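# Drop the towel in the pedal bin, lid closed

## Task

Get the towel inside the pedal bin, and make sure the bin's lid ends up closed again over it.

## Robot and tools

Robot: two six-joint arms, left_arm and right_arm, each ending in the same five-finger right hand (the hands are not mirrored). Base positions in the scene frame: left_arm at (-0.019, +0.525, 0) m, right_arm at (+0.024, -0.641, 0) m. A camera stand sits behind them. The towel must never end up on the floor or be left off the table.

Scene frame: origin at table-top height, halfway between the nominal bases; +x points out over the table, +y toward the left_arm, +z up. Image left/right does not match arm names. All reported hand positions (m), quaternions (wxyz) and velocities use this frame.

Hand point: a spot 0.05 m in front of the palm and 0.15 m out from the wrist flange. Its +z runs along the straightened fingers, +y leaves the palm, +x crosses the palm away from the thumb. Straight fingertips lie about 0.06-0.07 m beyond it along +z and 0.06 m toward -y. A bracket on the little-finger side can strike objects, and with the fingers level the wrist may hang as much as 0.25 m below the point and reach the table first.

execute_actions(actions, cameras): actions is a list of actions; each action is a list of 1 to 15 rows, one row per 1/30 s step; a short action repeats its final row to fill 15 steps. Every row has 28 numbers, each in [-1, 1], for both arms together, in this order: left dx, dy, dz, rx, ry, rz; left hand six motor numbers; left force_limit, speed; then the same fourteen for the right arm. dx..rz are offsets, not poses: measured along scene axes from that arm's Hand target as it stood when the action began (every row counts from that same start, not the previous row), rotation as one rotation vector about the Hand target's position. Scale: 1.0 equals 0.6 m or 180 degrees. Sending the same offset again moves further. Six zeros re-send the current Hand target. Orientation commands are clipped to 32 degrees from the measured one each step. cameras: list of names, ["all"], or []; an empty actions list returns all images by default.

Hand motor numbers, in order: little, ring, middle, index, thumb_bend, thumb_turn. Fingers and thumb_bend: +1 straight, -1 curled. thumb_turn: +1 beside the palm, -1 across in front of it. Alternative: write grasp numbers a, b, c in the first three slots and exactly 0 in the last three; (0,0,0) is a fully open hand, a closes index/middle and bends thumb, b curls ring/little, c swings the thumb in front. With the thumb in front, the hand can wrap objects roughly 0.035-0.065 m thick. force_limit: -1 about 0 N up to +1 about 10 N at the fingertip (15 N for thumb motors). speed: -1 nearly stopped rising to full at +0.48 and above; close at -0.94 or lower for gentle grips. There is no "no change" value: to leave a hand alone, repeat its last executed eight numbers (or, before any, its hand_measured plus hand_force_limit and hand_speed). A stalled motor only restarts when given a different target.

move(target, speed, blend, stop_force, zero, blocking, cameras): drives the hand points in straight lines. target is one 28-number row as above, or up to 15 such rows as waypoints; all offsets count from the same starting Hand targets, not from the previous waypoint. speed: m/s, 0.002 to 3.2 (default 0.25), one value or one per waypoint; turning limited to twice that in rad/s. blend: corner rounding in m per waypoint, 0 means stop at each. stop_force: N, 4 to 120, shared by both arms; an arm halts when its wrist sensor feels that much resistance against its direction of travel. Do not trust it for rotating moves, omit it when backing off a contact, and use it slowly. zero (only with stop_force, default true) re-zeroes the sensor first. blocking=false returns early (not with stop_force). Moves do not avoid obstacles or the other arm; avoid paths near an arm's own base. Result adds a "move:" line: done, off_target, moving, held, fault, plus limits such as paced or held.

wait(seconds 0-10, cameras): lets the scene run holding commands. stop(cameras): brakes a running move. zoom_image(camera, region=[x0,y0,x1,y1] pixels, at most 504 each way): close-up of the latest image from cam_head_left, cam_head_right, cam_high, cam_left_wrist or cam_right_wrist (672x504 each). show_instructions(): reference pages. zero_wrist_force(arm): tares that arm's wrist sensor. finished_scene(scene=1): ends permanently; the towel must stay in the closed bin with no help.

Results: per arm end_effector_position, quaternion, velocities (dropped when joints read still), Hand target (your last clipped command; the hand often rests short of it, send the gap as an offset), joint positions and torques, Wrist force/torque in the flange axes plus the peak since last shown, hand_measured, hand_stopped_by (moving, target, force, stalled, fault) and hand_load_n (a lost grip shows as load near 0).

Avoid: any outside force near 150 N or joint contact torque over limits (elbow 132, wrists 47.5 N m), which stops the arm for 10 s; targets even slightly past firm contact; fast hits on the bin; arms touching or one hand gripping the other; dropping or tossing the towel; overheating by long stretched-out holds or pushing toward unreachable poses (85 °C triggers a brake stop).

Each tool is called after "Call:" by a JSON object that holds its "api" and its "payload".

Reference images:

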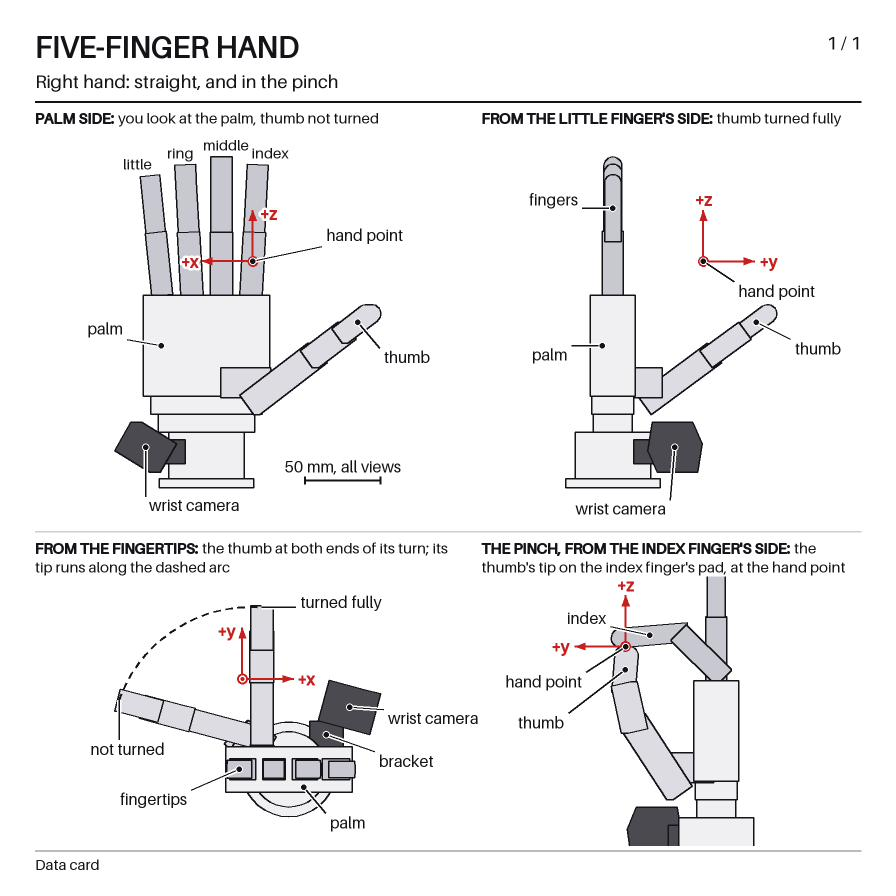

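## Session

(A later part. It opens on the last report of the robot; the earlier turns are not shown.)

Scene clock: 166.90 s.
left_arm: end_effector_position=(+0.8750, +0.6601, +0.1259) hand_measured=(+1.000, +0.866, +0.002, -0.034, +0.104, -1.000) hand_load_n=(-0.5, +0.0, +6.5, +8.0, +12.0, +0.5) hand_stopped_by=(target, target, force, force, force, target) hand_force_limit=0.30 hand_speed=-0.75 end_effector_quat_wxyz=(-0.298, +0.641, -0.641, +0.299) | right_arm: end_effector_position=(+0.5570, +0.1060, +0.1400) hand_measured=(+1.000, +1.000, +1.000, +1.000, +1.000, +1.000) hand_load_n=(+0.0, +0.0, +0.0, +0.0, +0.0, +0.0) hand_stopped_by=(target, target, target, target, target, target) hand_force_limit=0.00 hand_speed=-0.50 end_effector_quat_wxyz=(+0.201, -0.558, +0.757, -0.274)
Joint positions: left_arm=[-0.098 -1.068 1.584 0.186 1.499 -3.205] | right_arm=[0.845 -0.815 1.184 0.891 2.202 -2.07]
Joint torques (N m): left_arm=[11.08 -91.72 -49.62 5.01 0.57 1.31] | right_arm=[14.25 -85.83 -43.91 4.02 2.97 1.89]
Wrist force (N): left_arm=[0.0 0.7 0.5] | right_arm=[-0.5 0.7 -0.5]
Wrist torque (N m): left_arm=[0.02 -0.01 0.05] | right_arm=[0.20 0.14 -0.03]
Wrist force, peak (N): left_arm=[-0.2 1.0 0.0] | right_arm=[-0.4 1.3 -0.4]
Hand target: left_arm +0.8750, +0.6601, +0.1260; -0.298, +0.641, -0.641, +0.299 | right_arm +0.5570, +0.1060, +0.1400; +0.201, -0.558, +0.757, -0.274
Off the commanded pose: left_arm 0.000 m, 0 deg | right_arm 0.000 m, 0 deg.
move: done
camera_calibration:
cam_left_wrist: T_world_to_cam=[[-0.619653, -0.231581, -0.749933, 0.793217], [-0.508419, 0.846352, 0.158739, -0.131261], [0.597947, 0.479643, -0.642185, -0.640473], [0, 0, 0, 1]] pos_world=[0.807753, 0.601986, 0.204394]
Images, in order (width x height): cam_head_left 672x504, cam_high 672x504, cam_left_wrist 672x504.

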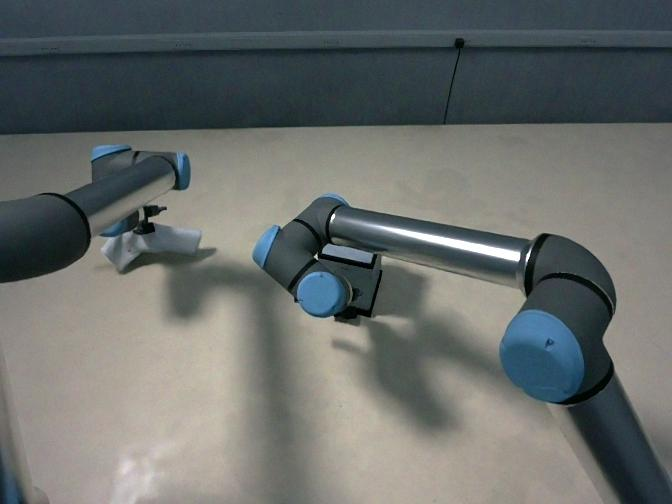

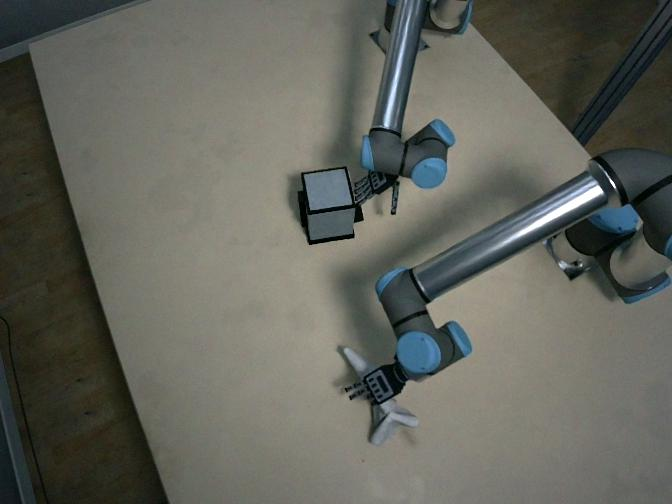

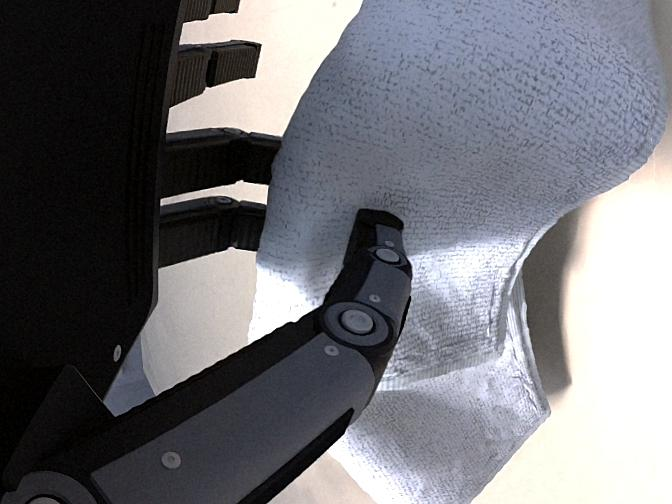

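Call:
{"api": "move", "payload": {"target": [[0,0,0.3,0,0,0, 0.9,0,1,0,0,0,0.3,-0.75, 0,0,0,0,0,0, 0,0,0,0,0,0,0.0,-0.5],[-0.125,-0.35,0.79,0.0654,0.0654,-0.4968, 0.9,0,1,0,0,0,0.3,-0.75, 0,0,0,0,0,0, 0,0,0,0,0,0,0.0,-0.5]], "speed": 0.25, "blend": 0.05, "cameras": ["all"]}}

Scene clock: 207.77 s.
left_arm: end_effector_position=(+0.8000, +0.4502, +0.6000) hand_measured=(+1.000, +0.866, +0.002, -0.034, +0.104, -1.000) hand_load_n=(+0.0, +0.0, +7.0, +8.0, +12.0, +0.5) hand_stopped_by=(target, target, force, force, force, target) hand_force_limit=0.30 hand_speed=-0.75 end_effector_quat_wxyz=(-0.001, -0.001, +0.954, -0.300) | right_arm: end_effector_position=(+0.5570, +0.1060, +0.1400) hand_measured=(+1.000, +1.000, +1.000, +1.000, +1.000, +1.000) hand_load_n=(+0.0, +0.0, +0.0, +0.0, +0.0, +0.0) hand_stopped_by=(target, target, target, target, target, target) hand_force_limit=0.00 hand_speed=-0.50 end_effector_quat_wxyz=(+0.201, -0.558, +0.757, -0.274)
Joint positions: left_arm=[-0.188 -0.967 0.64 1.771 2.168 -1.798] | right_arm=[0.845 -0.815 1.184 0.891 2.202 -2.07]
Joint torques (N m): left_arm=[-18.05 -70.93 -51.24 8.13 -1.08 2.43] | right_arm=[6.51 -86.35 -47.03 3.76 3.32 1.74]
Wrist force (N): left_arm=[0.3 0.4 0.6] | right_arm=[-0.3 1.0 -0.1]
Wrist torque (N m): left_arm=[0.03 -0.06 -0.02] | right_arm=[0.23 0.11 -0.02]
Wrist force, peak (N): left_arm=[-0.2 2.2 1.3] | right_arm=[-0.7 1.2 -0.4]
Hand target: left_arm +0.8000, +0.4501, +0.6000; -0.001, -0.001, +0.954, -0.300 | right_arm +0.5570, +0.1060, +0.1400; +0.201, -0.558, +0.757, -0.274
Off the commanded pose: left_arm 0.000 m, 0 deg | right_arm 0.000 m, 0 deg.
move: done
camera_calibration:
cam_left_wrist: T_world_to_cam=[[-0.231852, 0.792514, -0.564062, 0.170855], [0.846164, 0.45035, 0.28494, -1.04816], [0.479845, -0.411225, -0.775011, 0.384794], [0, 0, 0, 1]] pos_world=[0.741886, 0.49487, 0.693255]
cam_right_wrist: T_world_to_cam=[[-0.781139, -0.0541846, -0.622001, 0.528156], [-0.230576, 0.950839, 0.206737, -0.000646328], [0.580221, 0.304909, -0.755231, -0.131989], [0, 0, 0, 1]] pos_world=[0.488997, 0.0694772, 0.228965]

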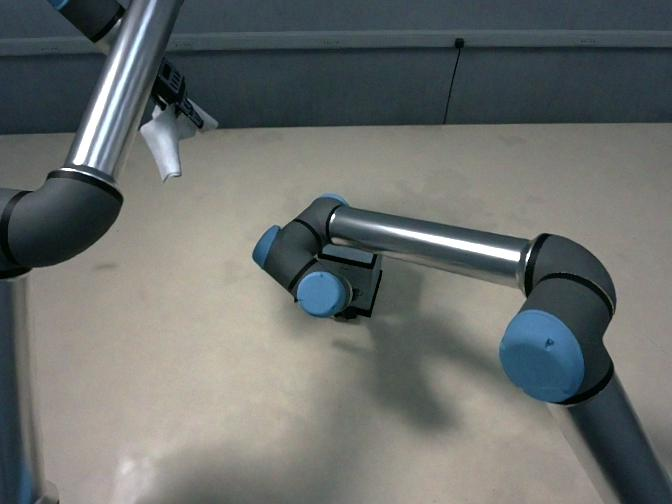

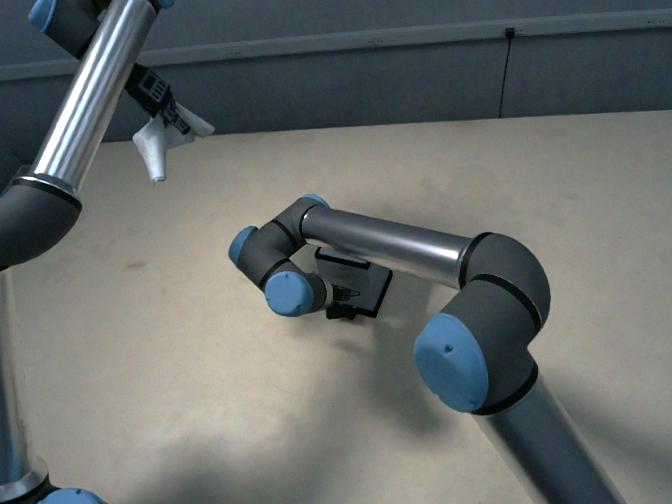

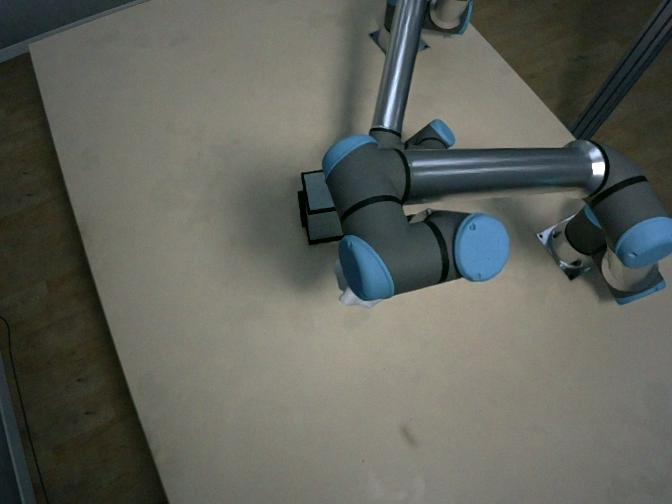

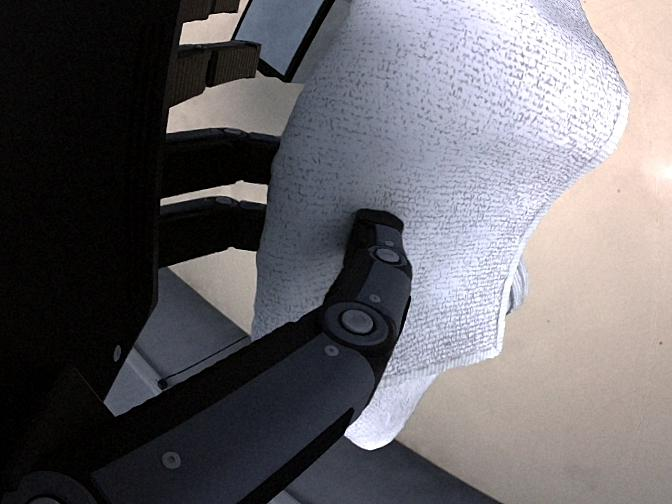

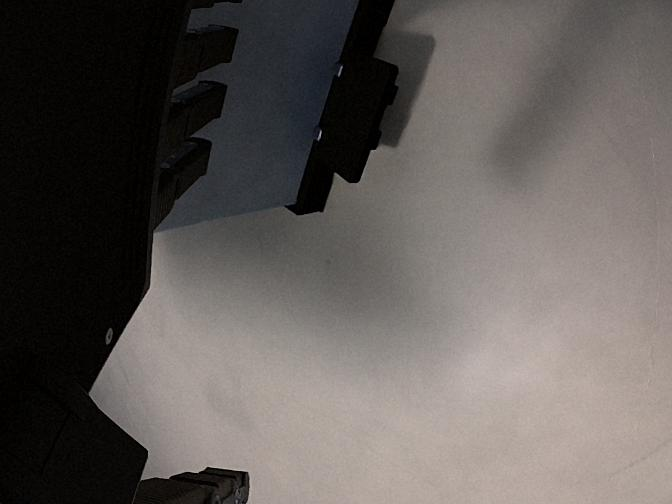

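Call:
{"api": "zoom_image", "payload": {"camera": "cam_head_right", "region": [90, 50, 250, 210]}}

Call:
{"api": "zoom_image", "payload": {"camera": "cam_head_left", "region": [110, 40, 270, 200]}}

Scaled by 3.150 from the camera's 672x504 image, which has a finer 960x720 frame.

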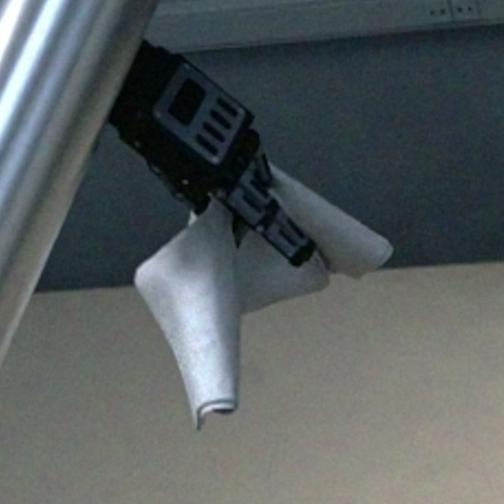

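Scaled by 3.150 from the camera's 672x504 image, which has a finer 960x720 frame.

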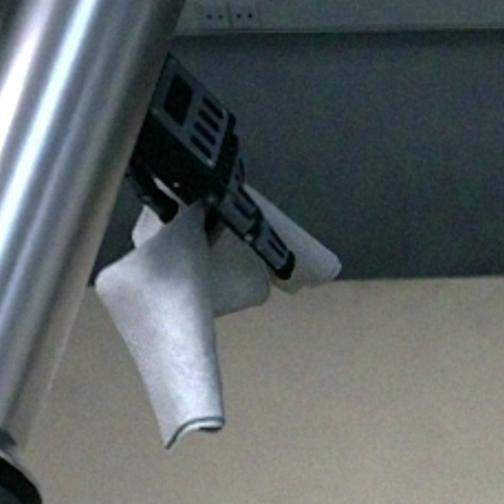

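Call:
{"api": "move", "payload": {"target": [[0,0,-0.75,-0.0833,0,0, 0.9,0,1,0,0,0,0.3,-0.75, 0,0,0,0,0,0, 0,0,0,0,0,0,0.0,-0.5],[0,0,-0.93,-0.0833,0,0, 0.9,0,1,0,0,0,0.3,-0.75, 0,0,0,0,0,0, 0,0,0,0,0,0,0.0,-0.5]], "speed": [0.3,0.08], "blend": [0.02,0], "cameras": ["all"]}}

Scene clock: 235.27 s.
left_arm: end_effector_position=(+0.8000, +0.4502, +0.0422) hand_measured=(+1.000, +0.866, +0.002, -0.034, +0.104, -1.000) hand_load_n=(+0.0, +0.0, +6.5, +8.0, +11.5, +0.0) hand_stopped_by=(target, target, force, force, force, target) hand_force_limit=0.30 hand_speed=-0.75 end_effector_quat_wxyz=(-0.001, +0.000, +0.907, -0.422) | right_arm: end_effector_position=(+0.5570, +0.1060, +0.1400) hand_measured=(+1.000, +1.000, +1.000, +1.000, +1.000, +1.000) hand_load_n=(+0.0, +0.0, +0.0, +0.0, -0.5, +0.0) hand_stopped_by=(target, target, target, target, target, target) hand_force_limit=0.00 hand_speed=-0.50 end_effector_quat_wxyz=(+0.201, -0.558, +0.757, -0.274)
Joint positions: left_arm=[-0.108 -0.785 1.419 0.813 2.435 -1.736] | right_arm=[0.845 -0.815 1.184 0.891 2.202 -2.07]
Joint torques (N m): left_arm=[13.95 -75.38 -20.41 0.09 2.91 -2.5] | right_arm=[7.99 -87.91 -45.93 3.7 2.62 1.89]
Wrist force (N): left_arm=[0.5 -0.5 -0.5] | right_arm=[-0.3 0.5 0.0]
Wrist torque (N m): left_arm=[0.10 -0.02 0.22] | right_arm=[0.15 0.10 -0.03]
Wrist force, peak (N): left_arm=[0.5 1.8 1.2] | right_arm=[-0.3 1.3 -0.8]
Hand target: left_arm +0.8000, +0.4501, +0.0420; -0.001, +0.000, +0.907, -0.422 | right_arm +0.5570, +0.1060, +0.1400; +0.201, -0.558, +0.757, -0.274
Off the commanded pose: left_arm 0.000 m, 0 deg | right_arm 0.000 m, 0 deg.
move: done
camera_calibration:
cam_left_wrist: T_world_to_cam=[[-0.23176, 0.619648, -0.749882, -0.0582642], [0.846261, 0.508581, 0.158708, -0.910132], [0.479719, -0.597814, -0.642253, 0.0308928], [0, 0, 0, 1]] pos_world=[0.741886, 0.517447, 0.120594]
cam_right_wrist: T_world_to_cam=[[-0.781139, -0.0541846, -0.622001, 0.528156], [-0.230576, 0.950839, 0.206737, -0.000646328], [0.580221, 0.304909, -0.755231, -0.131989], [0, 0, 0, 1]] pos_world=[0.488997, 0.0694772, 0.228965]

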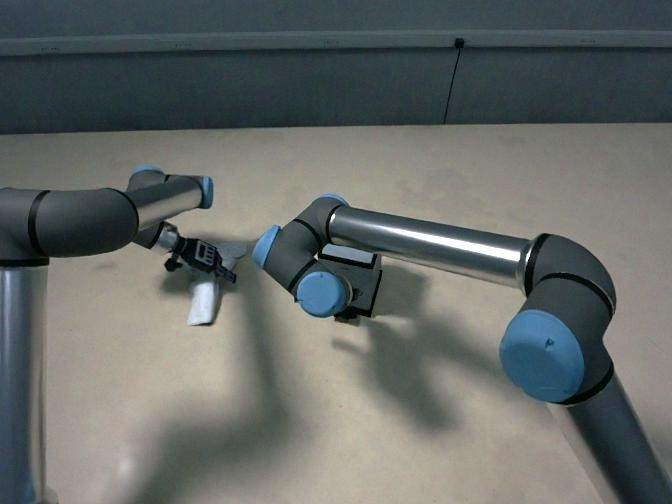

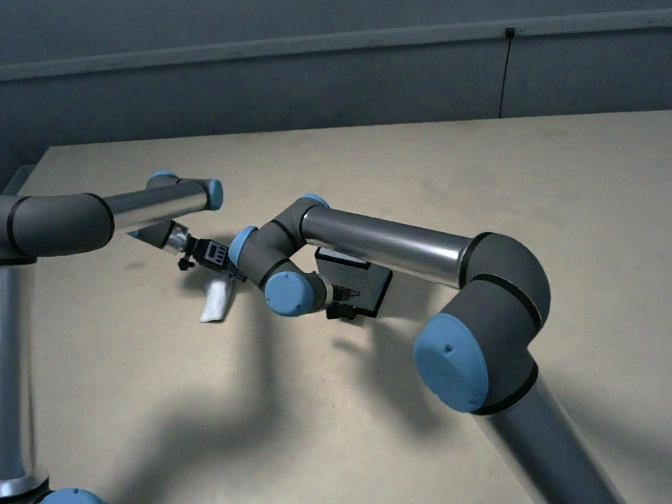

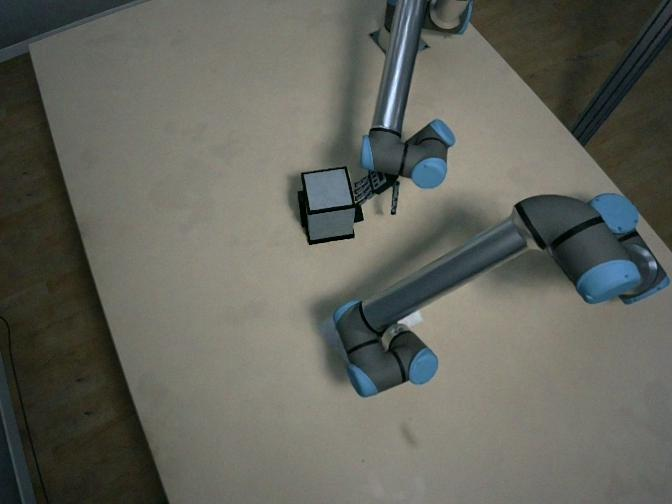

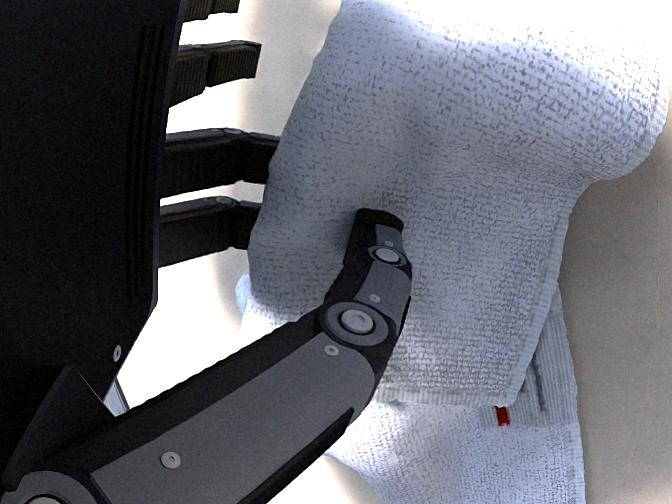

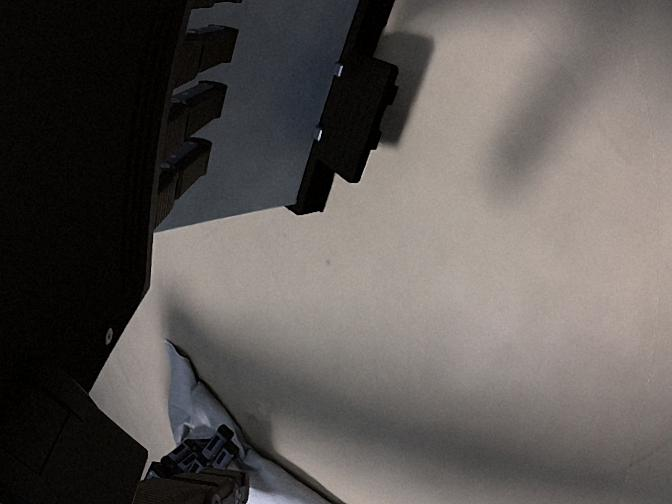

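Call:
{"api": "zoom_image", "payload": {"camera": "cam_head_left", "region": [150, 220, 270, 340]}}

Call:
{"api": "zoom_image", "payload": {"camera": "cam_head_right", "region": [160, 220, 280, 340]}}

Scaled by 4.200 from the camera's 672x504 image, which has a finer 960x720 frame.

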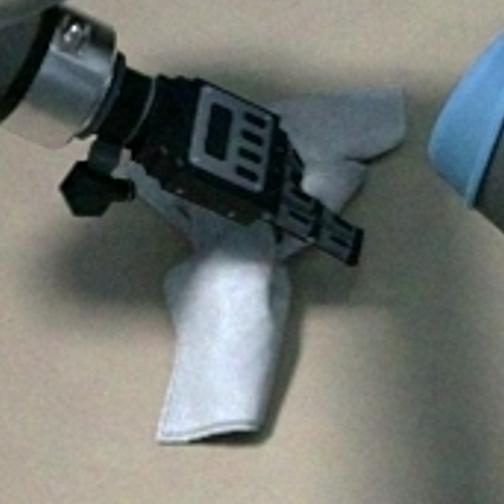

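Scaled by 4.200 from the camera's 672x504 image, which has a finer 960x720 frame.

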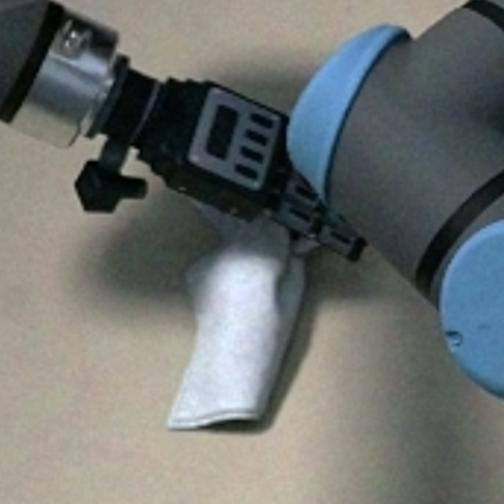

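Call:
{"api": "move", "payload": {"target": [[0,0,-0.005,0,0,0, 0.3,0,1,0,0,0,0.3,-0.7, 0,0,0,0,0,0, 0,0,0,0,0,0,0.0,-0.5],[0,0,0.0,0,0,0, 0.001,0,1,0,0,0,0.3,-0.6, 0,0,0,0,0,0, 0,0,0,0,0,0,0.0,-0.5],[0,0,0.13,0,0,0, 0.001,0,1,0,0,0,0.3,-0.6, 0,0,0,0,0,0, 0,0,0,0,0,0,0.0,-0.5],[-0.27,0.05,0.13,0,0,0, 0.001,0,1,0,0,0,0.3,-0.6, 0,0,0,0,0,0, 0,0,0,0,0,0,0.0,-0.5]], "speed": [0.05,0.05,0.06,0.2], "cameras": ["all"]}}

Scene clock: 248.83 s.
left_arm: end_effector_position=(+0.6381, +0.4801, +0.1201) hand_measured=(+1.000, +1.000, +1.000, +0.998, +0.650, -1.000) hand_load_n=(-0.5, +0.0, +0.0, +0.0, +0.0, +0.0) hand_stopped_by=(target, target, target, target, target, target) hand_force_limit=0.30 hand_speed=-0.60 end_effector_quat_wxyz=(-0.001, +0.000, +0.907, -0.422) | right_arm: end_effector_position=(+0.5570, +0.1060, +0.1400) hand_measured=(+1.000, +1.000, +1.000, +1.000, +1.000, +1.000) hand_load_n=(+0.0, +0.0, +0.0, +0.0, +0.0, +0.0) hand_stopped_by=(target, target, target, target, target, target) hand_force_limit=0.00 hand_speed=-0.50 end_effector_quat_wxyz=(+0.201, -0.558, +0.757, -0.274)
Joint positions: left_arm=[-0.088 -1.067 1.765 0.773 2.438 -1.705] | right_arm=[0.845 -0.815 1.184 0.891 2.202 -2.07]
Joint torques (N m): left_arm=[13.3 -84.6 -18.89 0.31 -0.73 0.12] | right_arm=[7.44 -86.15 -46.18 3.53 3.27 1.96]
Wrist force (N): left_arm=[0.4 0.0 -0.1] | right_arm=[-0.4 0.7 -0.3]
Wrist torque (N m): left_arm=[0.02 -0.05 -0.02] | right_arm=[0.19 0.13 -0.03]
Wrist force, peak (N): left_arm=[1.6 0.4 0.0] | right_arm=[-0.4 1.2 -0.4]
Hand target: left_arm +0.6380, +0.4801, +0.1200; -0.001, +0.000, +0.907, -0.422 | right_arm +0.5570, +0.1060, +0.1400; +0.201, -0.558, +0.757, -0.274
Off the commanded pose: left_arm 0.000 m, 0 deg | right_arm 0.000 m, 0 deg.
move: done
camera_calibration:
cam_left_wrist: T_world_to_cam=[[-0.231725, 0.619603, -0.749931, -0.055946], [0.846253, 0.50859, 0.158717, -0.800746], [0.479749, -0.597853, -0.642194, 0.176517], [0, 0, 0, 1]] pos_world=[0.579986, 0.547447, 0.198494]
cam_right_wrist: T_world_to_cam=[[-0.781139, -0.0541846, -0.622001, 0.528156], [-0.230576, 0.950839, 0.206737, -0.000646328], [0.580221, 0.304909, -0.755231, -0.131989], [0, 0, 0, 1]] pos_world=[0.488997, 0.0694772, 0.228965]

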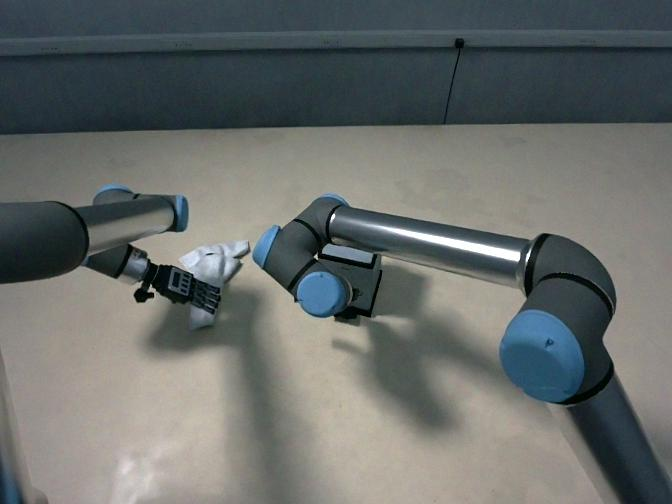

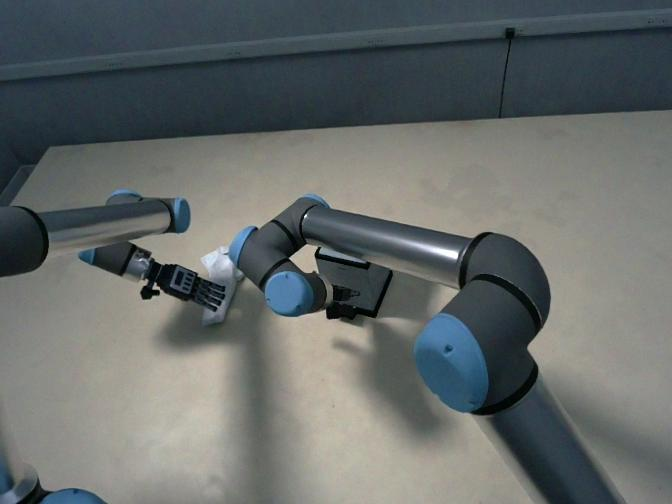

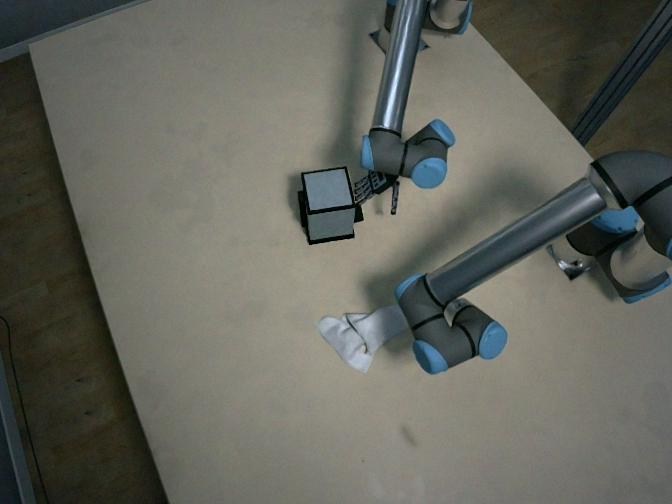

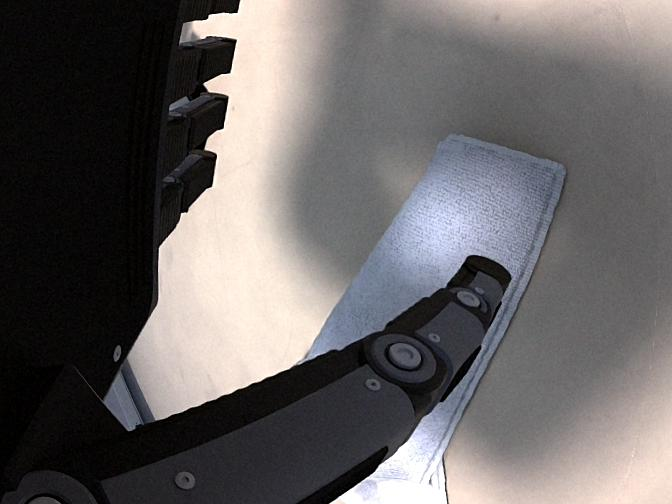

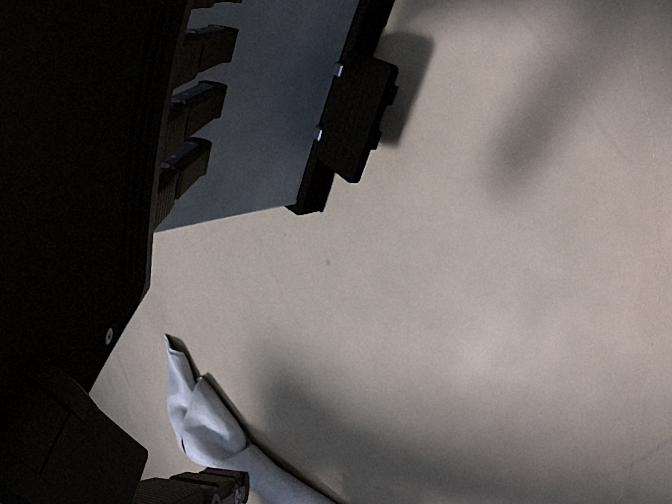

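Call:
{"api": "move", "payload": {"target": [[0.0117,0,-0.13,0,0,0, 0.001,0,1,0,0,0,0.3,-0.6, 0,0,0,0,0,0, 0,0,0,0,0,0,0.0,-0.5],[0.0117,0,-0.1633,0,0,0, 0.001,0,1,0,0,0,0.3,-0.6, 0,0,0,0,0,0, 0,0,0,0,0,0,0.0,-0.5]], "speed": [0.15,0.03], "stop_force": 5}}

Call:
{"api": "move", "payload": {"target": [[0,0,0,0,0,0, 0.2,0,1,0,0,0,-0.4,-0.7, 0,0,0,0,0,0, 0,0,0,0,0,0,0.0,-0.5],[0,0,0.006,0,0,0, 0.35,0,1,0,0,0,-0.4,-0.75, 0,0,0,0,0,0, 0,0,0,0,0,0,0.0,-0.5]], "speed": 0.05, "cameras": ["cam_left_wrist"]}}

Scene clock: 263.07 s.
left_arm: end_effector_position=(+0.6451, +0.4802, +0.0221) hand_measured=(+1.000, +1.000, +1.000, +0.998, +0.650, -1.000) hand_load_n=(+0.0, +0.0, +0.0, +0.0, +0.0, +0.0) hand_stopped_by=(target, target, target, target, target, target) hand_force_limit=0.30 hand_speed=-0.60 end_effector_quat_wxyz=(-0.001, +0.000, +0.907, -0.422) | right_arm: end_effector_position=(+0.5570, +0.1060, +0.1400) hand_measured=(+1.000, +1.000, +1.000, +1.000, +1.000, +1.000) hand_load_n=(+0.0, +0.0, +0.0, +0.0, +0.0, +0.0) hand_stopped_by=(target, target, target, target, target, target) hand_force_limit=0.00 hand_speed=-0.50 end_effector_quat_wxyz=(+0.201, -0.558, +0.757, -0.274)
Joint positions: left_arm=[-0.087 -0.945 1.784 0.633 2.438 -1.703] | right_arm=[0.845 -0.815 1.184 0.891 2.202 -2.07]
Joint torques (N m): left_arm=[11.42 -59.62 -14.31 0.42 3.32 -2.64] | right_arm=[9.99 -86.69 -45.16 2.95 3.11 1.48]
Wrist force (N): left_arm=[0.5 0.2 0.1] | right_arm=[-0.6 0.7 -0.1]
Wrist torque (N m): left_arm=[0.03 -0.07 0.02] | right_arm=[0.18 0.14 -0.04]
Wrist force, peak (N): left_arm=[0.6 1.1 0.8] | right_arm=[-0.3 1.1 -0.7]
Hand target: left_arm +0.6451, +0.4801, +0.0221; -0.001, +0.000, +0.907, -0.422 | right_arm +0.5570, +0.1060, +0.1400; +0.201, -0.558, +0.757, -0.274
Off the commanded pose: left_arm 0.000 m, 0 deg | right_arm 0.000 m, 0 deg.
move: done

Scene clock: 265.23 s.
left_arm: end_effector_position=(+0.6451, +0.4801, +0.0257) hand_measured=(+1.000, +0.948, +0.450, +0.300, +0.388, -1.000) hand_load_n=(+0.0, +0.0, +0.0, +0.0, +0.0, +0.0) hand_stopped_by=(target, target, target, target, target, target) hand_force_limit=-0.40 hand_speed=-0.75 end_effector_quat_wxyz=(-0.001, +0.000, +0.907, -0.422) | right_arm: end_effector_position=(+0.5570, +0.1060, +0.1400) hand_measured=(+1.000, +1.000, +1.000, +1.000, +1.000, +1.000) hand_load_n=(+0.0, +0.0, -0.5, +0.0, +0.0, +0.0) hand_stopped_by=(target, target, target, target, target, target) hand_force_limit=0.00 hand_speed=-0.50 end_effector_quat_wxyz=(+0.201, -0.558, +0.757, -0.274)
Joint positions: left_arm=[-0.087 -0.95 1.784 0.638 2.438 -1.703] | right_arm=[0.845 -0.815 1.184 0.891 2.202 -2.07]
Joint torques (N m): left_arm=[1.85 -89.97 -37.55 7.63 0.72 -1.67] | right_arm=[6.44 -87.42 -45.96 3.58 2.77 1.95]
Wrist force (N): left_arm=[0.5 0.4 0.2] | right_arm=[-0.1 1.1 -0.1]
Wrist torque (N m): left_arm=[0.07 -0.06 0.03] | right_arm=[0.24 0.07 -0.01]
Wrist force, peak (N): left_arm=[0.7 0.1 0.6] | right_arm=[-0.3 1.5 -0.5]
Hand target: left_arm +0.6451, +0.4801, +0.0257; -0.001, +0.000, +0.907, -0.422 | right_arm +0.5570, +0.1060, +0.1400; +0.201, -0.558, +0.757, -0.274
Off the commanded pose: left_arm 0.000 m, 0 deg | right_arm 0.000 m, 0 deg.
move: done
camera_calibration:
cam_left_wrist: T_world_to_cam=[[-0.231812, 0.619617, -0.749892, -0.125101], [0.846246, 0.508619, 0.158661, -0.791608], [0.479719, -0.597814, -0.642253, 0.112586], [0, 0, 0, 1]] pos_world=[0.586886, 0.547447, 0.104094]
Images, in order (width x height): cam_left_wrist 672x504.

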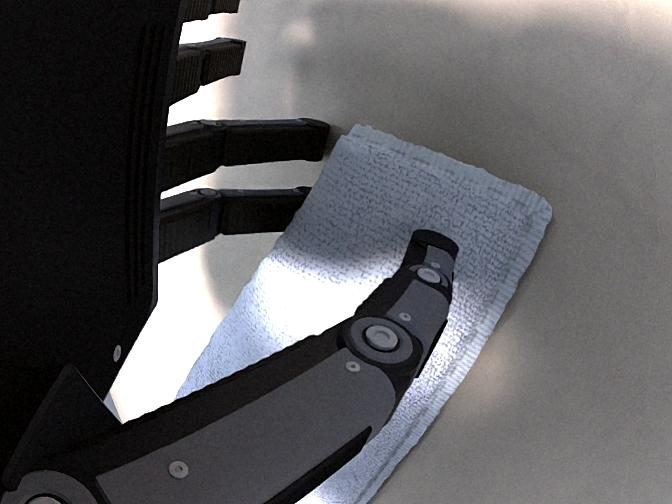

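Call:
{"api": "move", "payload": {"target": [[0.02,0,-0.004,0,0,0, 0.35,0,1,0,0,0,-0.4,-0.75, 0,0,0,0,0,0, 0,0,0,0,0,0,0.0,-0.5],[0.02,0,-0.0041,0,0,0, 0.45,0,1,0,0,0,-0.4,-0.75, 0,0,0,0,0,0, 0,0,0,0,0,0,0.0,-0.5],[0.02,0,0.003,0,0,0, 0.55,0,1,0,0,0,-0.4,-0.75, 0,0,0,0,0,0, 0,0,0,0,0,0,0.0,-0.5]], "speed": 0.05, "cameras": ["cam_left_wrist"]}}

Scene clock: 271.23 s.
left_arm: end_effector_position=(+0.6571, +0.4801, +0.0275) hand_measured=(+1.000, +0.918, +0.050, -0.100, +0.238, -1.000) hand_load_n=(+0.0, +0.0, +0.0, +0.5, +0.5, +0.0) hand_stopped_by=(target, target, target, target, target, target) hand_force_limit=-0.40 hand_speed=-0.75 end_effector_quat_wxyz=(-0.001, +0.000, +0.907, -0.422) | right_arm: end_effector_position=(+0.5570, +0.1060, +0.1400) hand_measured=(+1.000, +1.000, +1.000, +1.000, +1.000, +1.000) hand_load_n=(+0.0, +0.0, +0.0, +0.0, +0.0, +0.0) hand_stopped_by=(target, target, target, target, target, target) hand_force_limit=0.00 hand_speed=-0.50 end_effector_quat_wxyz=(+0.201, -0.558, +0.757, -0.274)
Joint positions: left_arm=[-0.085 -0.938 1.756 0.655 2.438 -1.701] | right_arm=[0.845 -0.815 1.184 0.891 2.202 -2.07]
Joint torques (N m): left_arm=[13.8 -90.96 -38.18 7.7 3.24 0.9] | right_arm=[7.17 -87.65 -43.68 2.93 2.91 1.44]
Wrist force (N): left_arm=[0.4 0.3 0.2] | right_arm=[-0.3 0.5 -0.4]
Wrist torque (N m): left_arm=[0.04 -0.04 -0.05] | right_arm=[0.17 0.11 -0.03]
Wrist force, peak (N): left_arm=[14.4 -23.4 -23.7] | right_arm=[-0.4 1.2 -0.8]
Hand target: left_arm +0.6571, +0.4801, +0.0275; -0.001, +0.000, +0.907, -0.422 | right_arm +0.5570, +0.1060, +0.1400; +0.201, -0.558, +0.757, -0.274
Off the commanded pose: left_arm 0.000 m, 0 deg | right_arm 0.000 m, 0 deg.
move: done
camera_calibration:
cam_left_wrist: T_world_to_cam=[[-0.23176, 0.619648, -0.749882, -0.121019], [0.846261, 0.508581, 0.158708, -0.802041], [0.479719, -0.597814, -0.642253, 0.107986], [0, 0, 0, 1]] pos_world=[0.598886, 0.547447, 0.105894]
Images, in order (width x height): cam_left_wrist 672x504.

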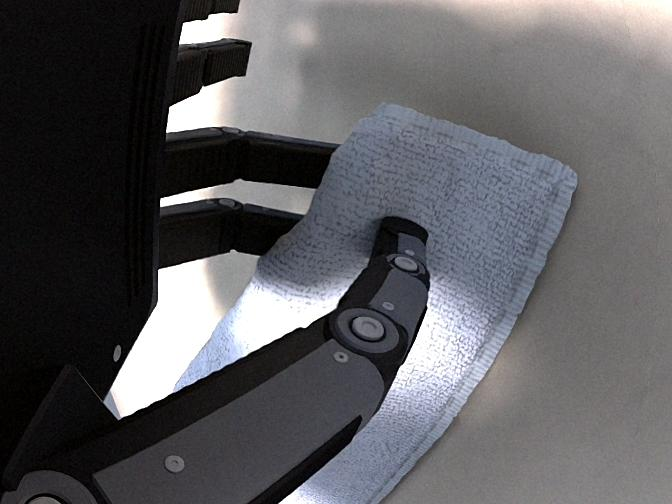

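Call:
{"api": "move", "payload": {"target": [[0,0,0.006,0,0,0, 0.65,0,1,0,0,0,-0.2,-0.75, 0,0,0,0,0,0, 0,0,0,0,0,0,0.0,-0.5],[0,0,0.0061,0,0,0, 0.78,0,1,0,0,0,0.0,-0.75, 0,0,0,0,0,0, 0,0,0,0,0,0,0.0,-0.5],[0,0,0.012,0,0,0, 0.9,0,1,0,0,0,0.2,-0.75, 0,0,0,0,0,0, 0,0,0,0,0,0,0.0,-0.5]], "speed": 0.05, "cameras": ["cam_left_wrist"]}}

Scene clock: 276.60 s.
left_arm: end_effector_position=(+0.6571, +0.4801, +0.0347) hand_measured=(+1.000, +0.866, -0.166, -0.188, +0.196, -1.000) hand_load_n=(+0.0, +0.0, +11.0, +6.0, +11.0, +0.5) hand_stopped_by=(target, target, force, force, force, target) hand_force_limit=0.20 hand_speed=-0.75 end_effector_quat_wxyz=(-0.001, +0.000, +0.907, -0.422) | right_arm: end_effector_position=(+0.5570, +0.1060, +0.1400) hand_measured=(+1.000, +1.000, +1.000, +1.000, +1.000, +1.000) hand_load_n=(+0.0, +0.0, +0.0, +0.0, +0.0, +0.0) hand_stopped_by=(target, target, target, target, target, target) hand_force_limit=0.00 hand_speed=-0.50 end_effector_quat_wxyz=(+0.201, -0.558, +0.757, -0.274)
Joint positions: left_arm=[-0.085 -0.946 1.755 0.666 2.438 -1.701] | right_arm=[0.845 -0.815 1.184 0.891 2.202 -2.07]
Joint torques (N m): left_arm=[8.59 -90.2 -38.83 7.73 2.07 -0.21] | right_arm=[8.14 -86.81 -44.68 3.47 2.65 1.66]
Wrist force (N): left_arm=[0.8 0.2 0.1] | right_arm=[-0.5 0.8 -0.4]
Wrist torque (N m): left_arm=[0.03 -0.11 -0.03] | right_arm=[0.22 0.15 -0.03]
Wrist force, peak (N): left_arm=[0.9 0.5 0.1] | right_arm=[0.1 1.5 -0.3]
Hand target: left_arm +0.6571, +0.4801, +0.0347; -0.001, +0.000, +0.907, -0.422 | right_arm +0.5570, +0.1060, +0.1400; +0.201, -0.558, +0.757, -0.274
Off the commanded pose: left_arm 0.000 m, 0 deg | right_arm 0.000 m, 0 deg.
move: done
camera_calibration:
cam_left_wrist: T_world_to_cam=[[-0.23176, 0.619648, -0.749882, -0.115619], [0.846261, 0.508581, 0.158708, -0.803184], [0.479719, -0.597814, -0.642253, 0.11261], [0, 0, 0, 1]] pos_world=[0.598886, 0.547447, 0.113094]
Images, in order (width x height): cam_left_wrist 672x504.

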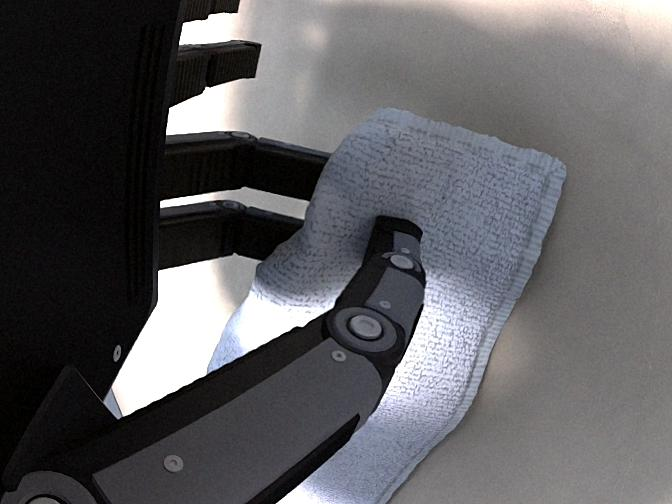

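Call:
{"api": "move", "payload": {"target": [[0,0,0.1,0,0,0, 0.9,0,1,0,0,0,0.3,-0.75, 0,0,0,0,0,0, 0,0,0,0,0,0,0.0,-0.5],[0.15,0,0.95,0,0,0, 0.9,0,1,0,0,0,0.3,-0.75, 0,0,0,0,0,0, 0,0,0,0,0,0,0.0,-0.5]], "speed": [0.08,0.2], "blend": [0.02,0], "cameras": ["all"]}}

Scene clock: 282.33 s.
left_arm: end_effector_position=(+0.7269, +0.4803, +0.4968) hand_measured=(+1.000, +0.866, -0.166, -0.188, +0.196, -1.000) hand_load_n=(+0.0, +0.0, +11.0, +6.0, +10.5, +0.5) hand_stopped_by=(target, target, force, force, force, target) hand_force_limit=0.30 hand_speed=-0.75 end_effector_quat_wxyz=(+0.000, -0.001, +0.907, -0.422) | right_arm: end_effector_position=(+0.5570, +0.1060, +0.1400) hand_measured=(+1.000, +1.000, +1.000, +1.000, +1.000, +1.000) hand_load_n=(+0.0, +0.0, +0.0, +0.0, +0.0, +0.0) hand_stopped_by=(target, target, target, target, target, target) hand_force_limit=0.00 hand_speed=-0.50 end_effector_quat_wxyz=(+0.201, -0.558, +0.757, -0.274)
Joint positions: left_arm=[-0.077 -1.147 1.171 1.456 2.439 -1.691] | right_arm=[0.845 -0.815 1.184 0.891 2.202 -2.07]
Joint torques (N m): left_arm=[-13.86 -89.26 -28.09 0.46 -0.6 -2.19] | right_arm=[8.45 -87.14 -44.58 2.92 2.72 1.2]
Wrist force (N): left_arm=[0.3 0.5 0.0] | right_arm=[-0.2 0.7 -0.5]
Wrist torque (N m): left_arm=[0.09 -0.01 -0.03] | right_arm=[0.20 0.10 -0.02]
Wrist force, peak (N): left_arm=[-0.9 -4.4 -3.7] | right_arm=[-0.7 1.0 -1.0]
Hand target: left_arm +0.7269, +0.4802, +0.4967; +0.000, -0.001, +0.907, -0.422 (not the last commanded pose) | right_arm +0.5570, +0.1060, +0.1400; +0.201, -0.558, +0.757, -0.274
Off the commanded pose: left_arm 0.110 m, 0 deg | right_arm 0.000 m, 0 deg.
move: held (left_arm; a check stopped the path); path passed 1 of 2 targets; limits=held
pose unreachable (left arm): on one or more control steps of this call, first in action 0 (counted from 0), this arm could not follow its commanded pose, so it was not sent that pose on those steps. It may still have moved: this result reports where it is.
cause: moving toward the commanded pose would bring two parts of the arm too close to each other (joints 4 (wrist 1) to 6 (wrist 3) lie between them).
camera_calibration:
cam_left_wrist: T_world_to_cam=[[-0.231669, 0.618814, -0.750599, 0.247762], [0.844808, 0.510539, 0.160156, -0.936335], [0.482317, -0.597009, -0.641055, 0.37308], [0, 0, 0, 1]] pos_world=[0.668479, 0.547449, 0.575094]
cam_right_wrist: T_world_to_cam=[[-0.781139, -0.0541846, -0.622001, 0.528156], [-0.230576, 0.950839, 0.206737, -0.000646328], [0.580221, 0.304909, -0.755231, -0.131989], [0, 0, 0, 1]] pos_world=[0.488997, 0.0694772, 0.228965]

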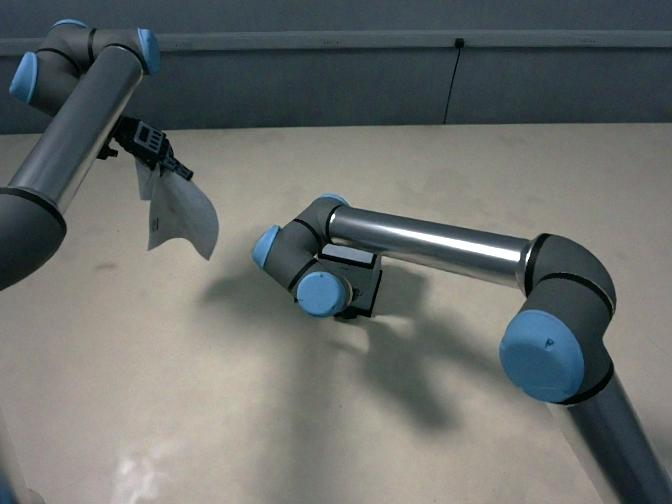

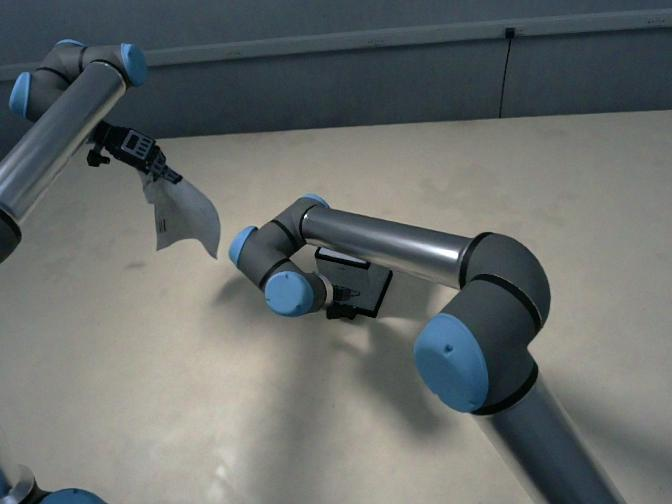

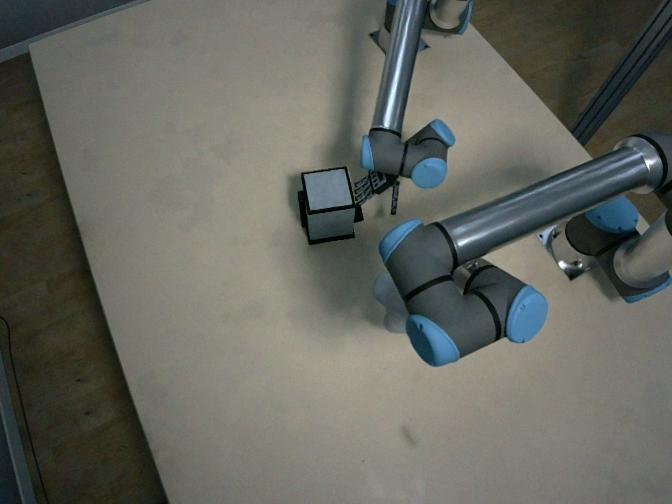

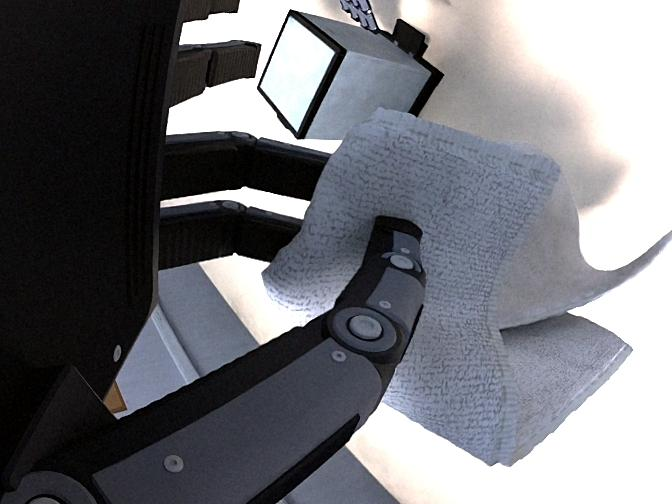

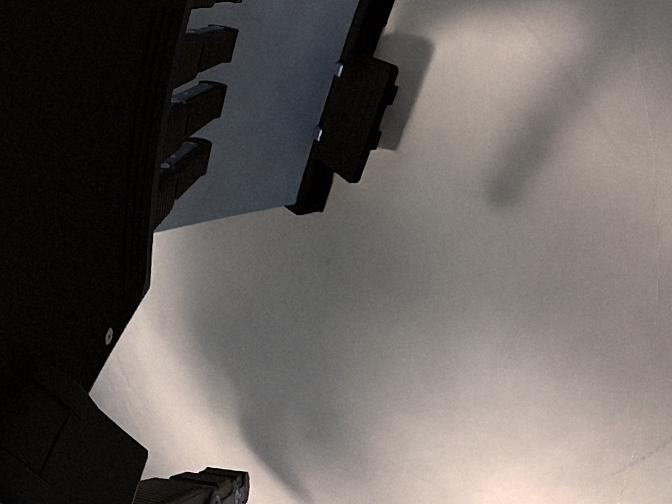

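Call:
{"api": "zoom_image", "payload": {"camera": "cam_head_left", "region": [90, 100, 250, 270]}}

Call:
{"api": "zoom_image", "payload": {"camera": "cam_head_right", "region": [90, 100, 250, 270]}}

Scaled by 2.965 from the camera's 672x504 image, which has a finer 960x720 frame.

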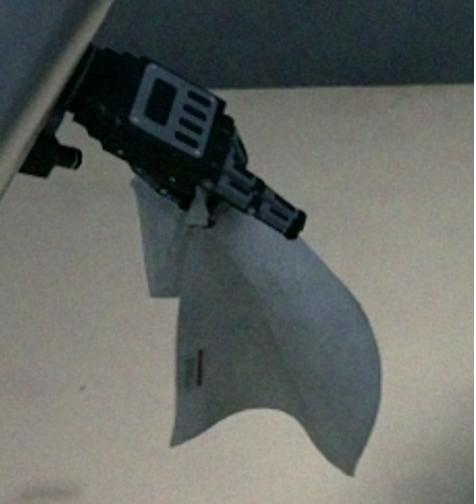

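Scaled by 2.965 from the camera's 672x504 image, which has a finer 960x720 frame.

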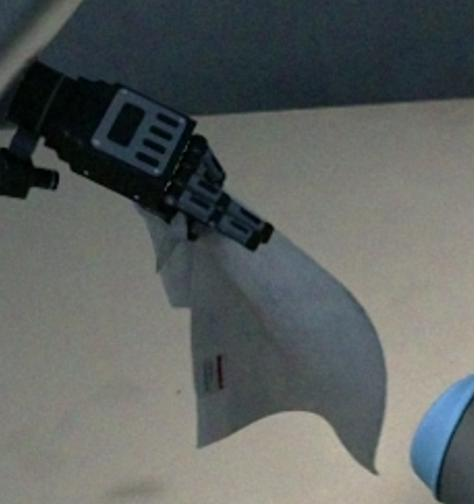

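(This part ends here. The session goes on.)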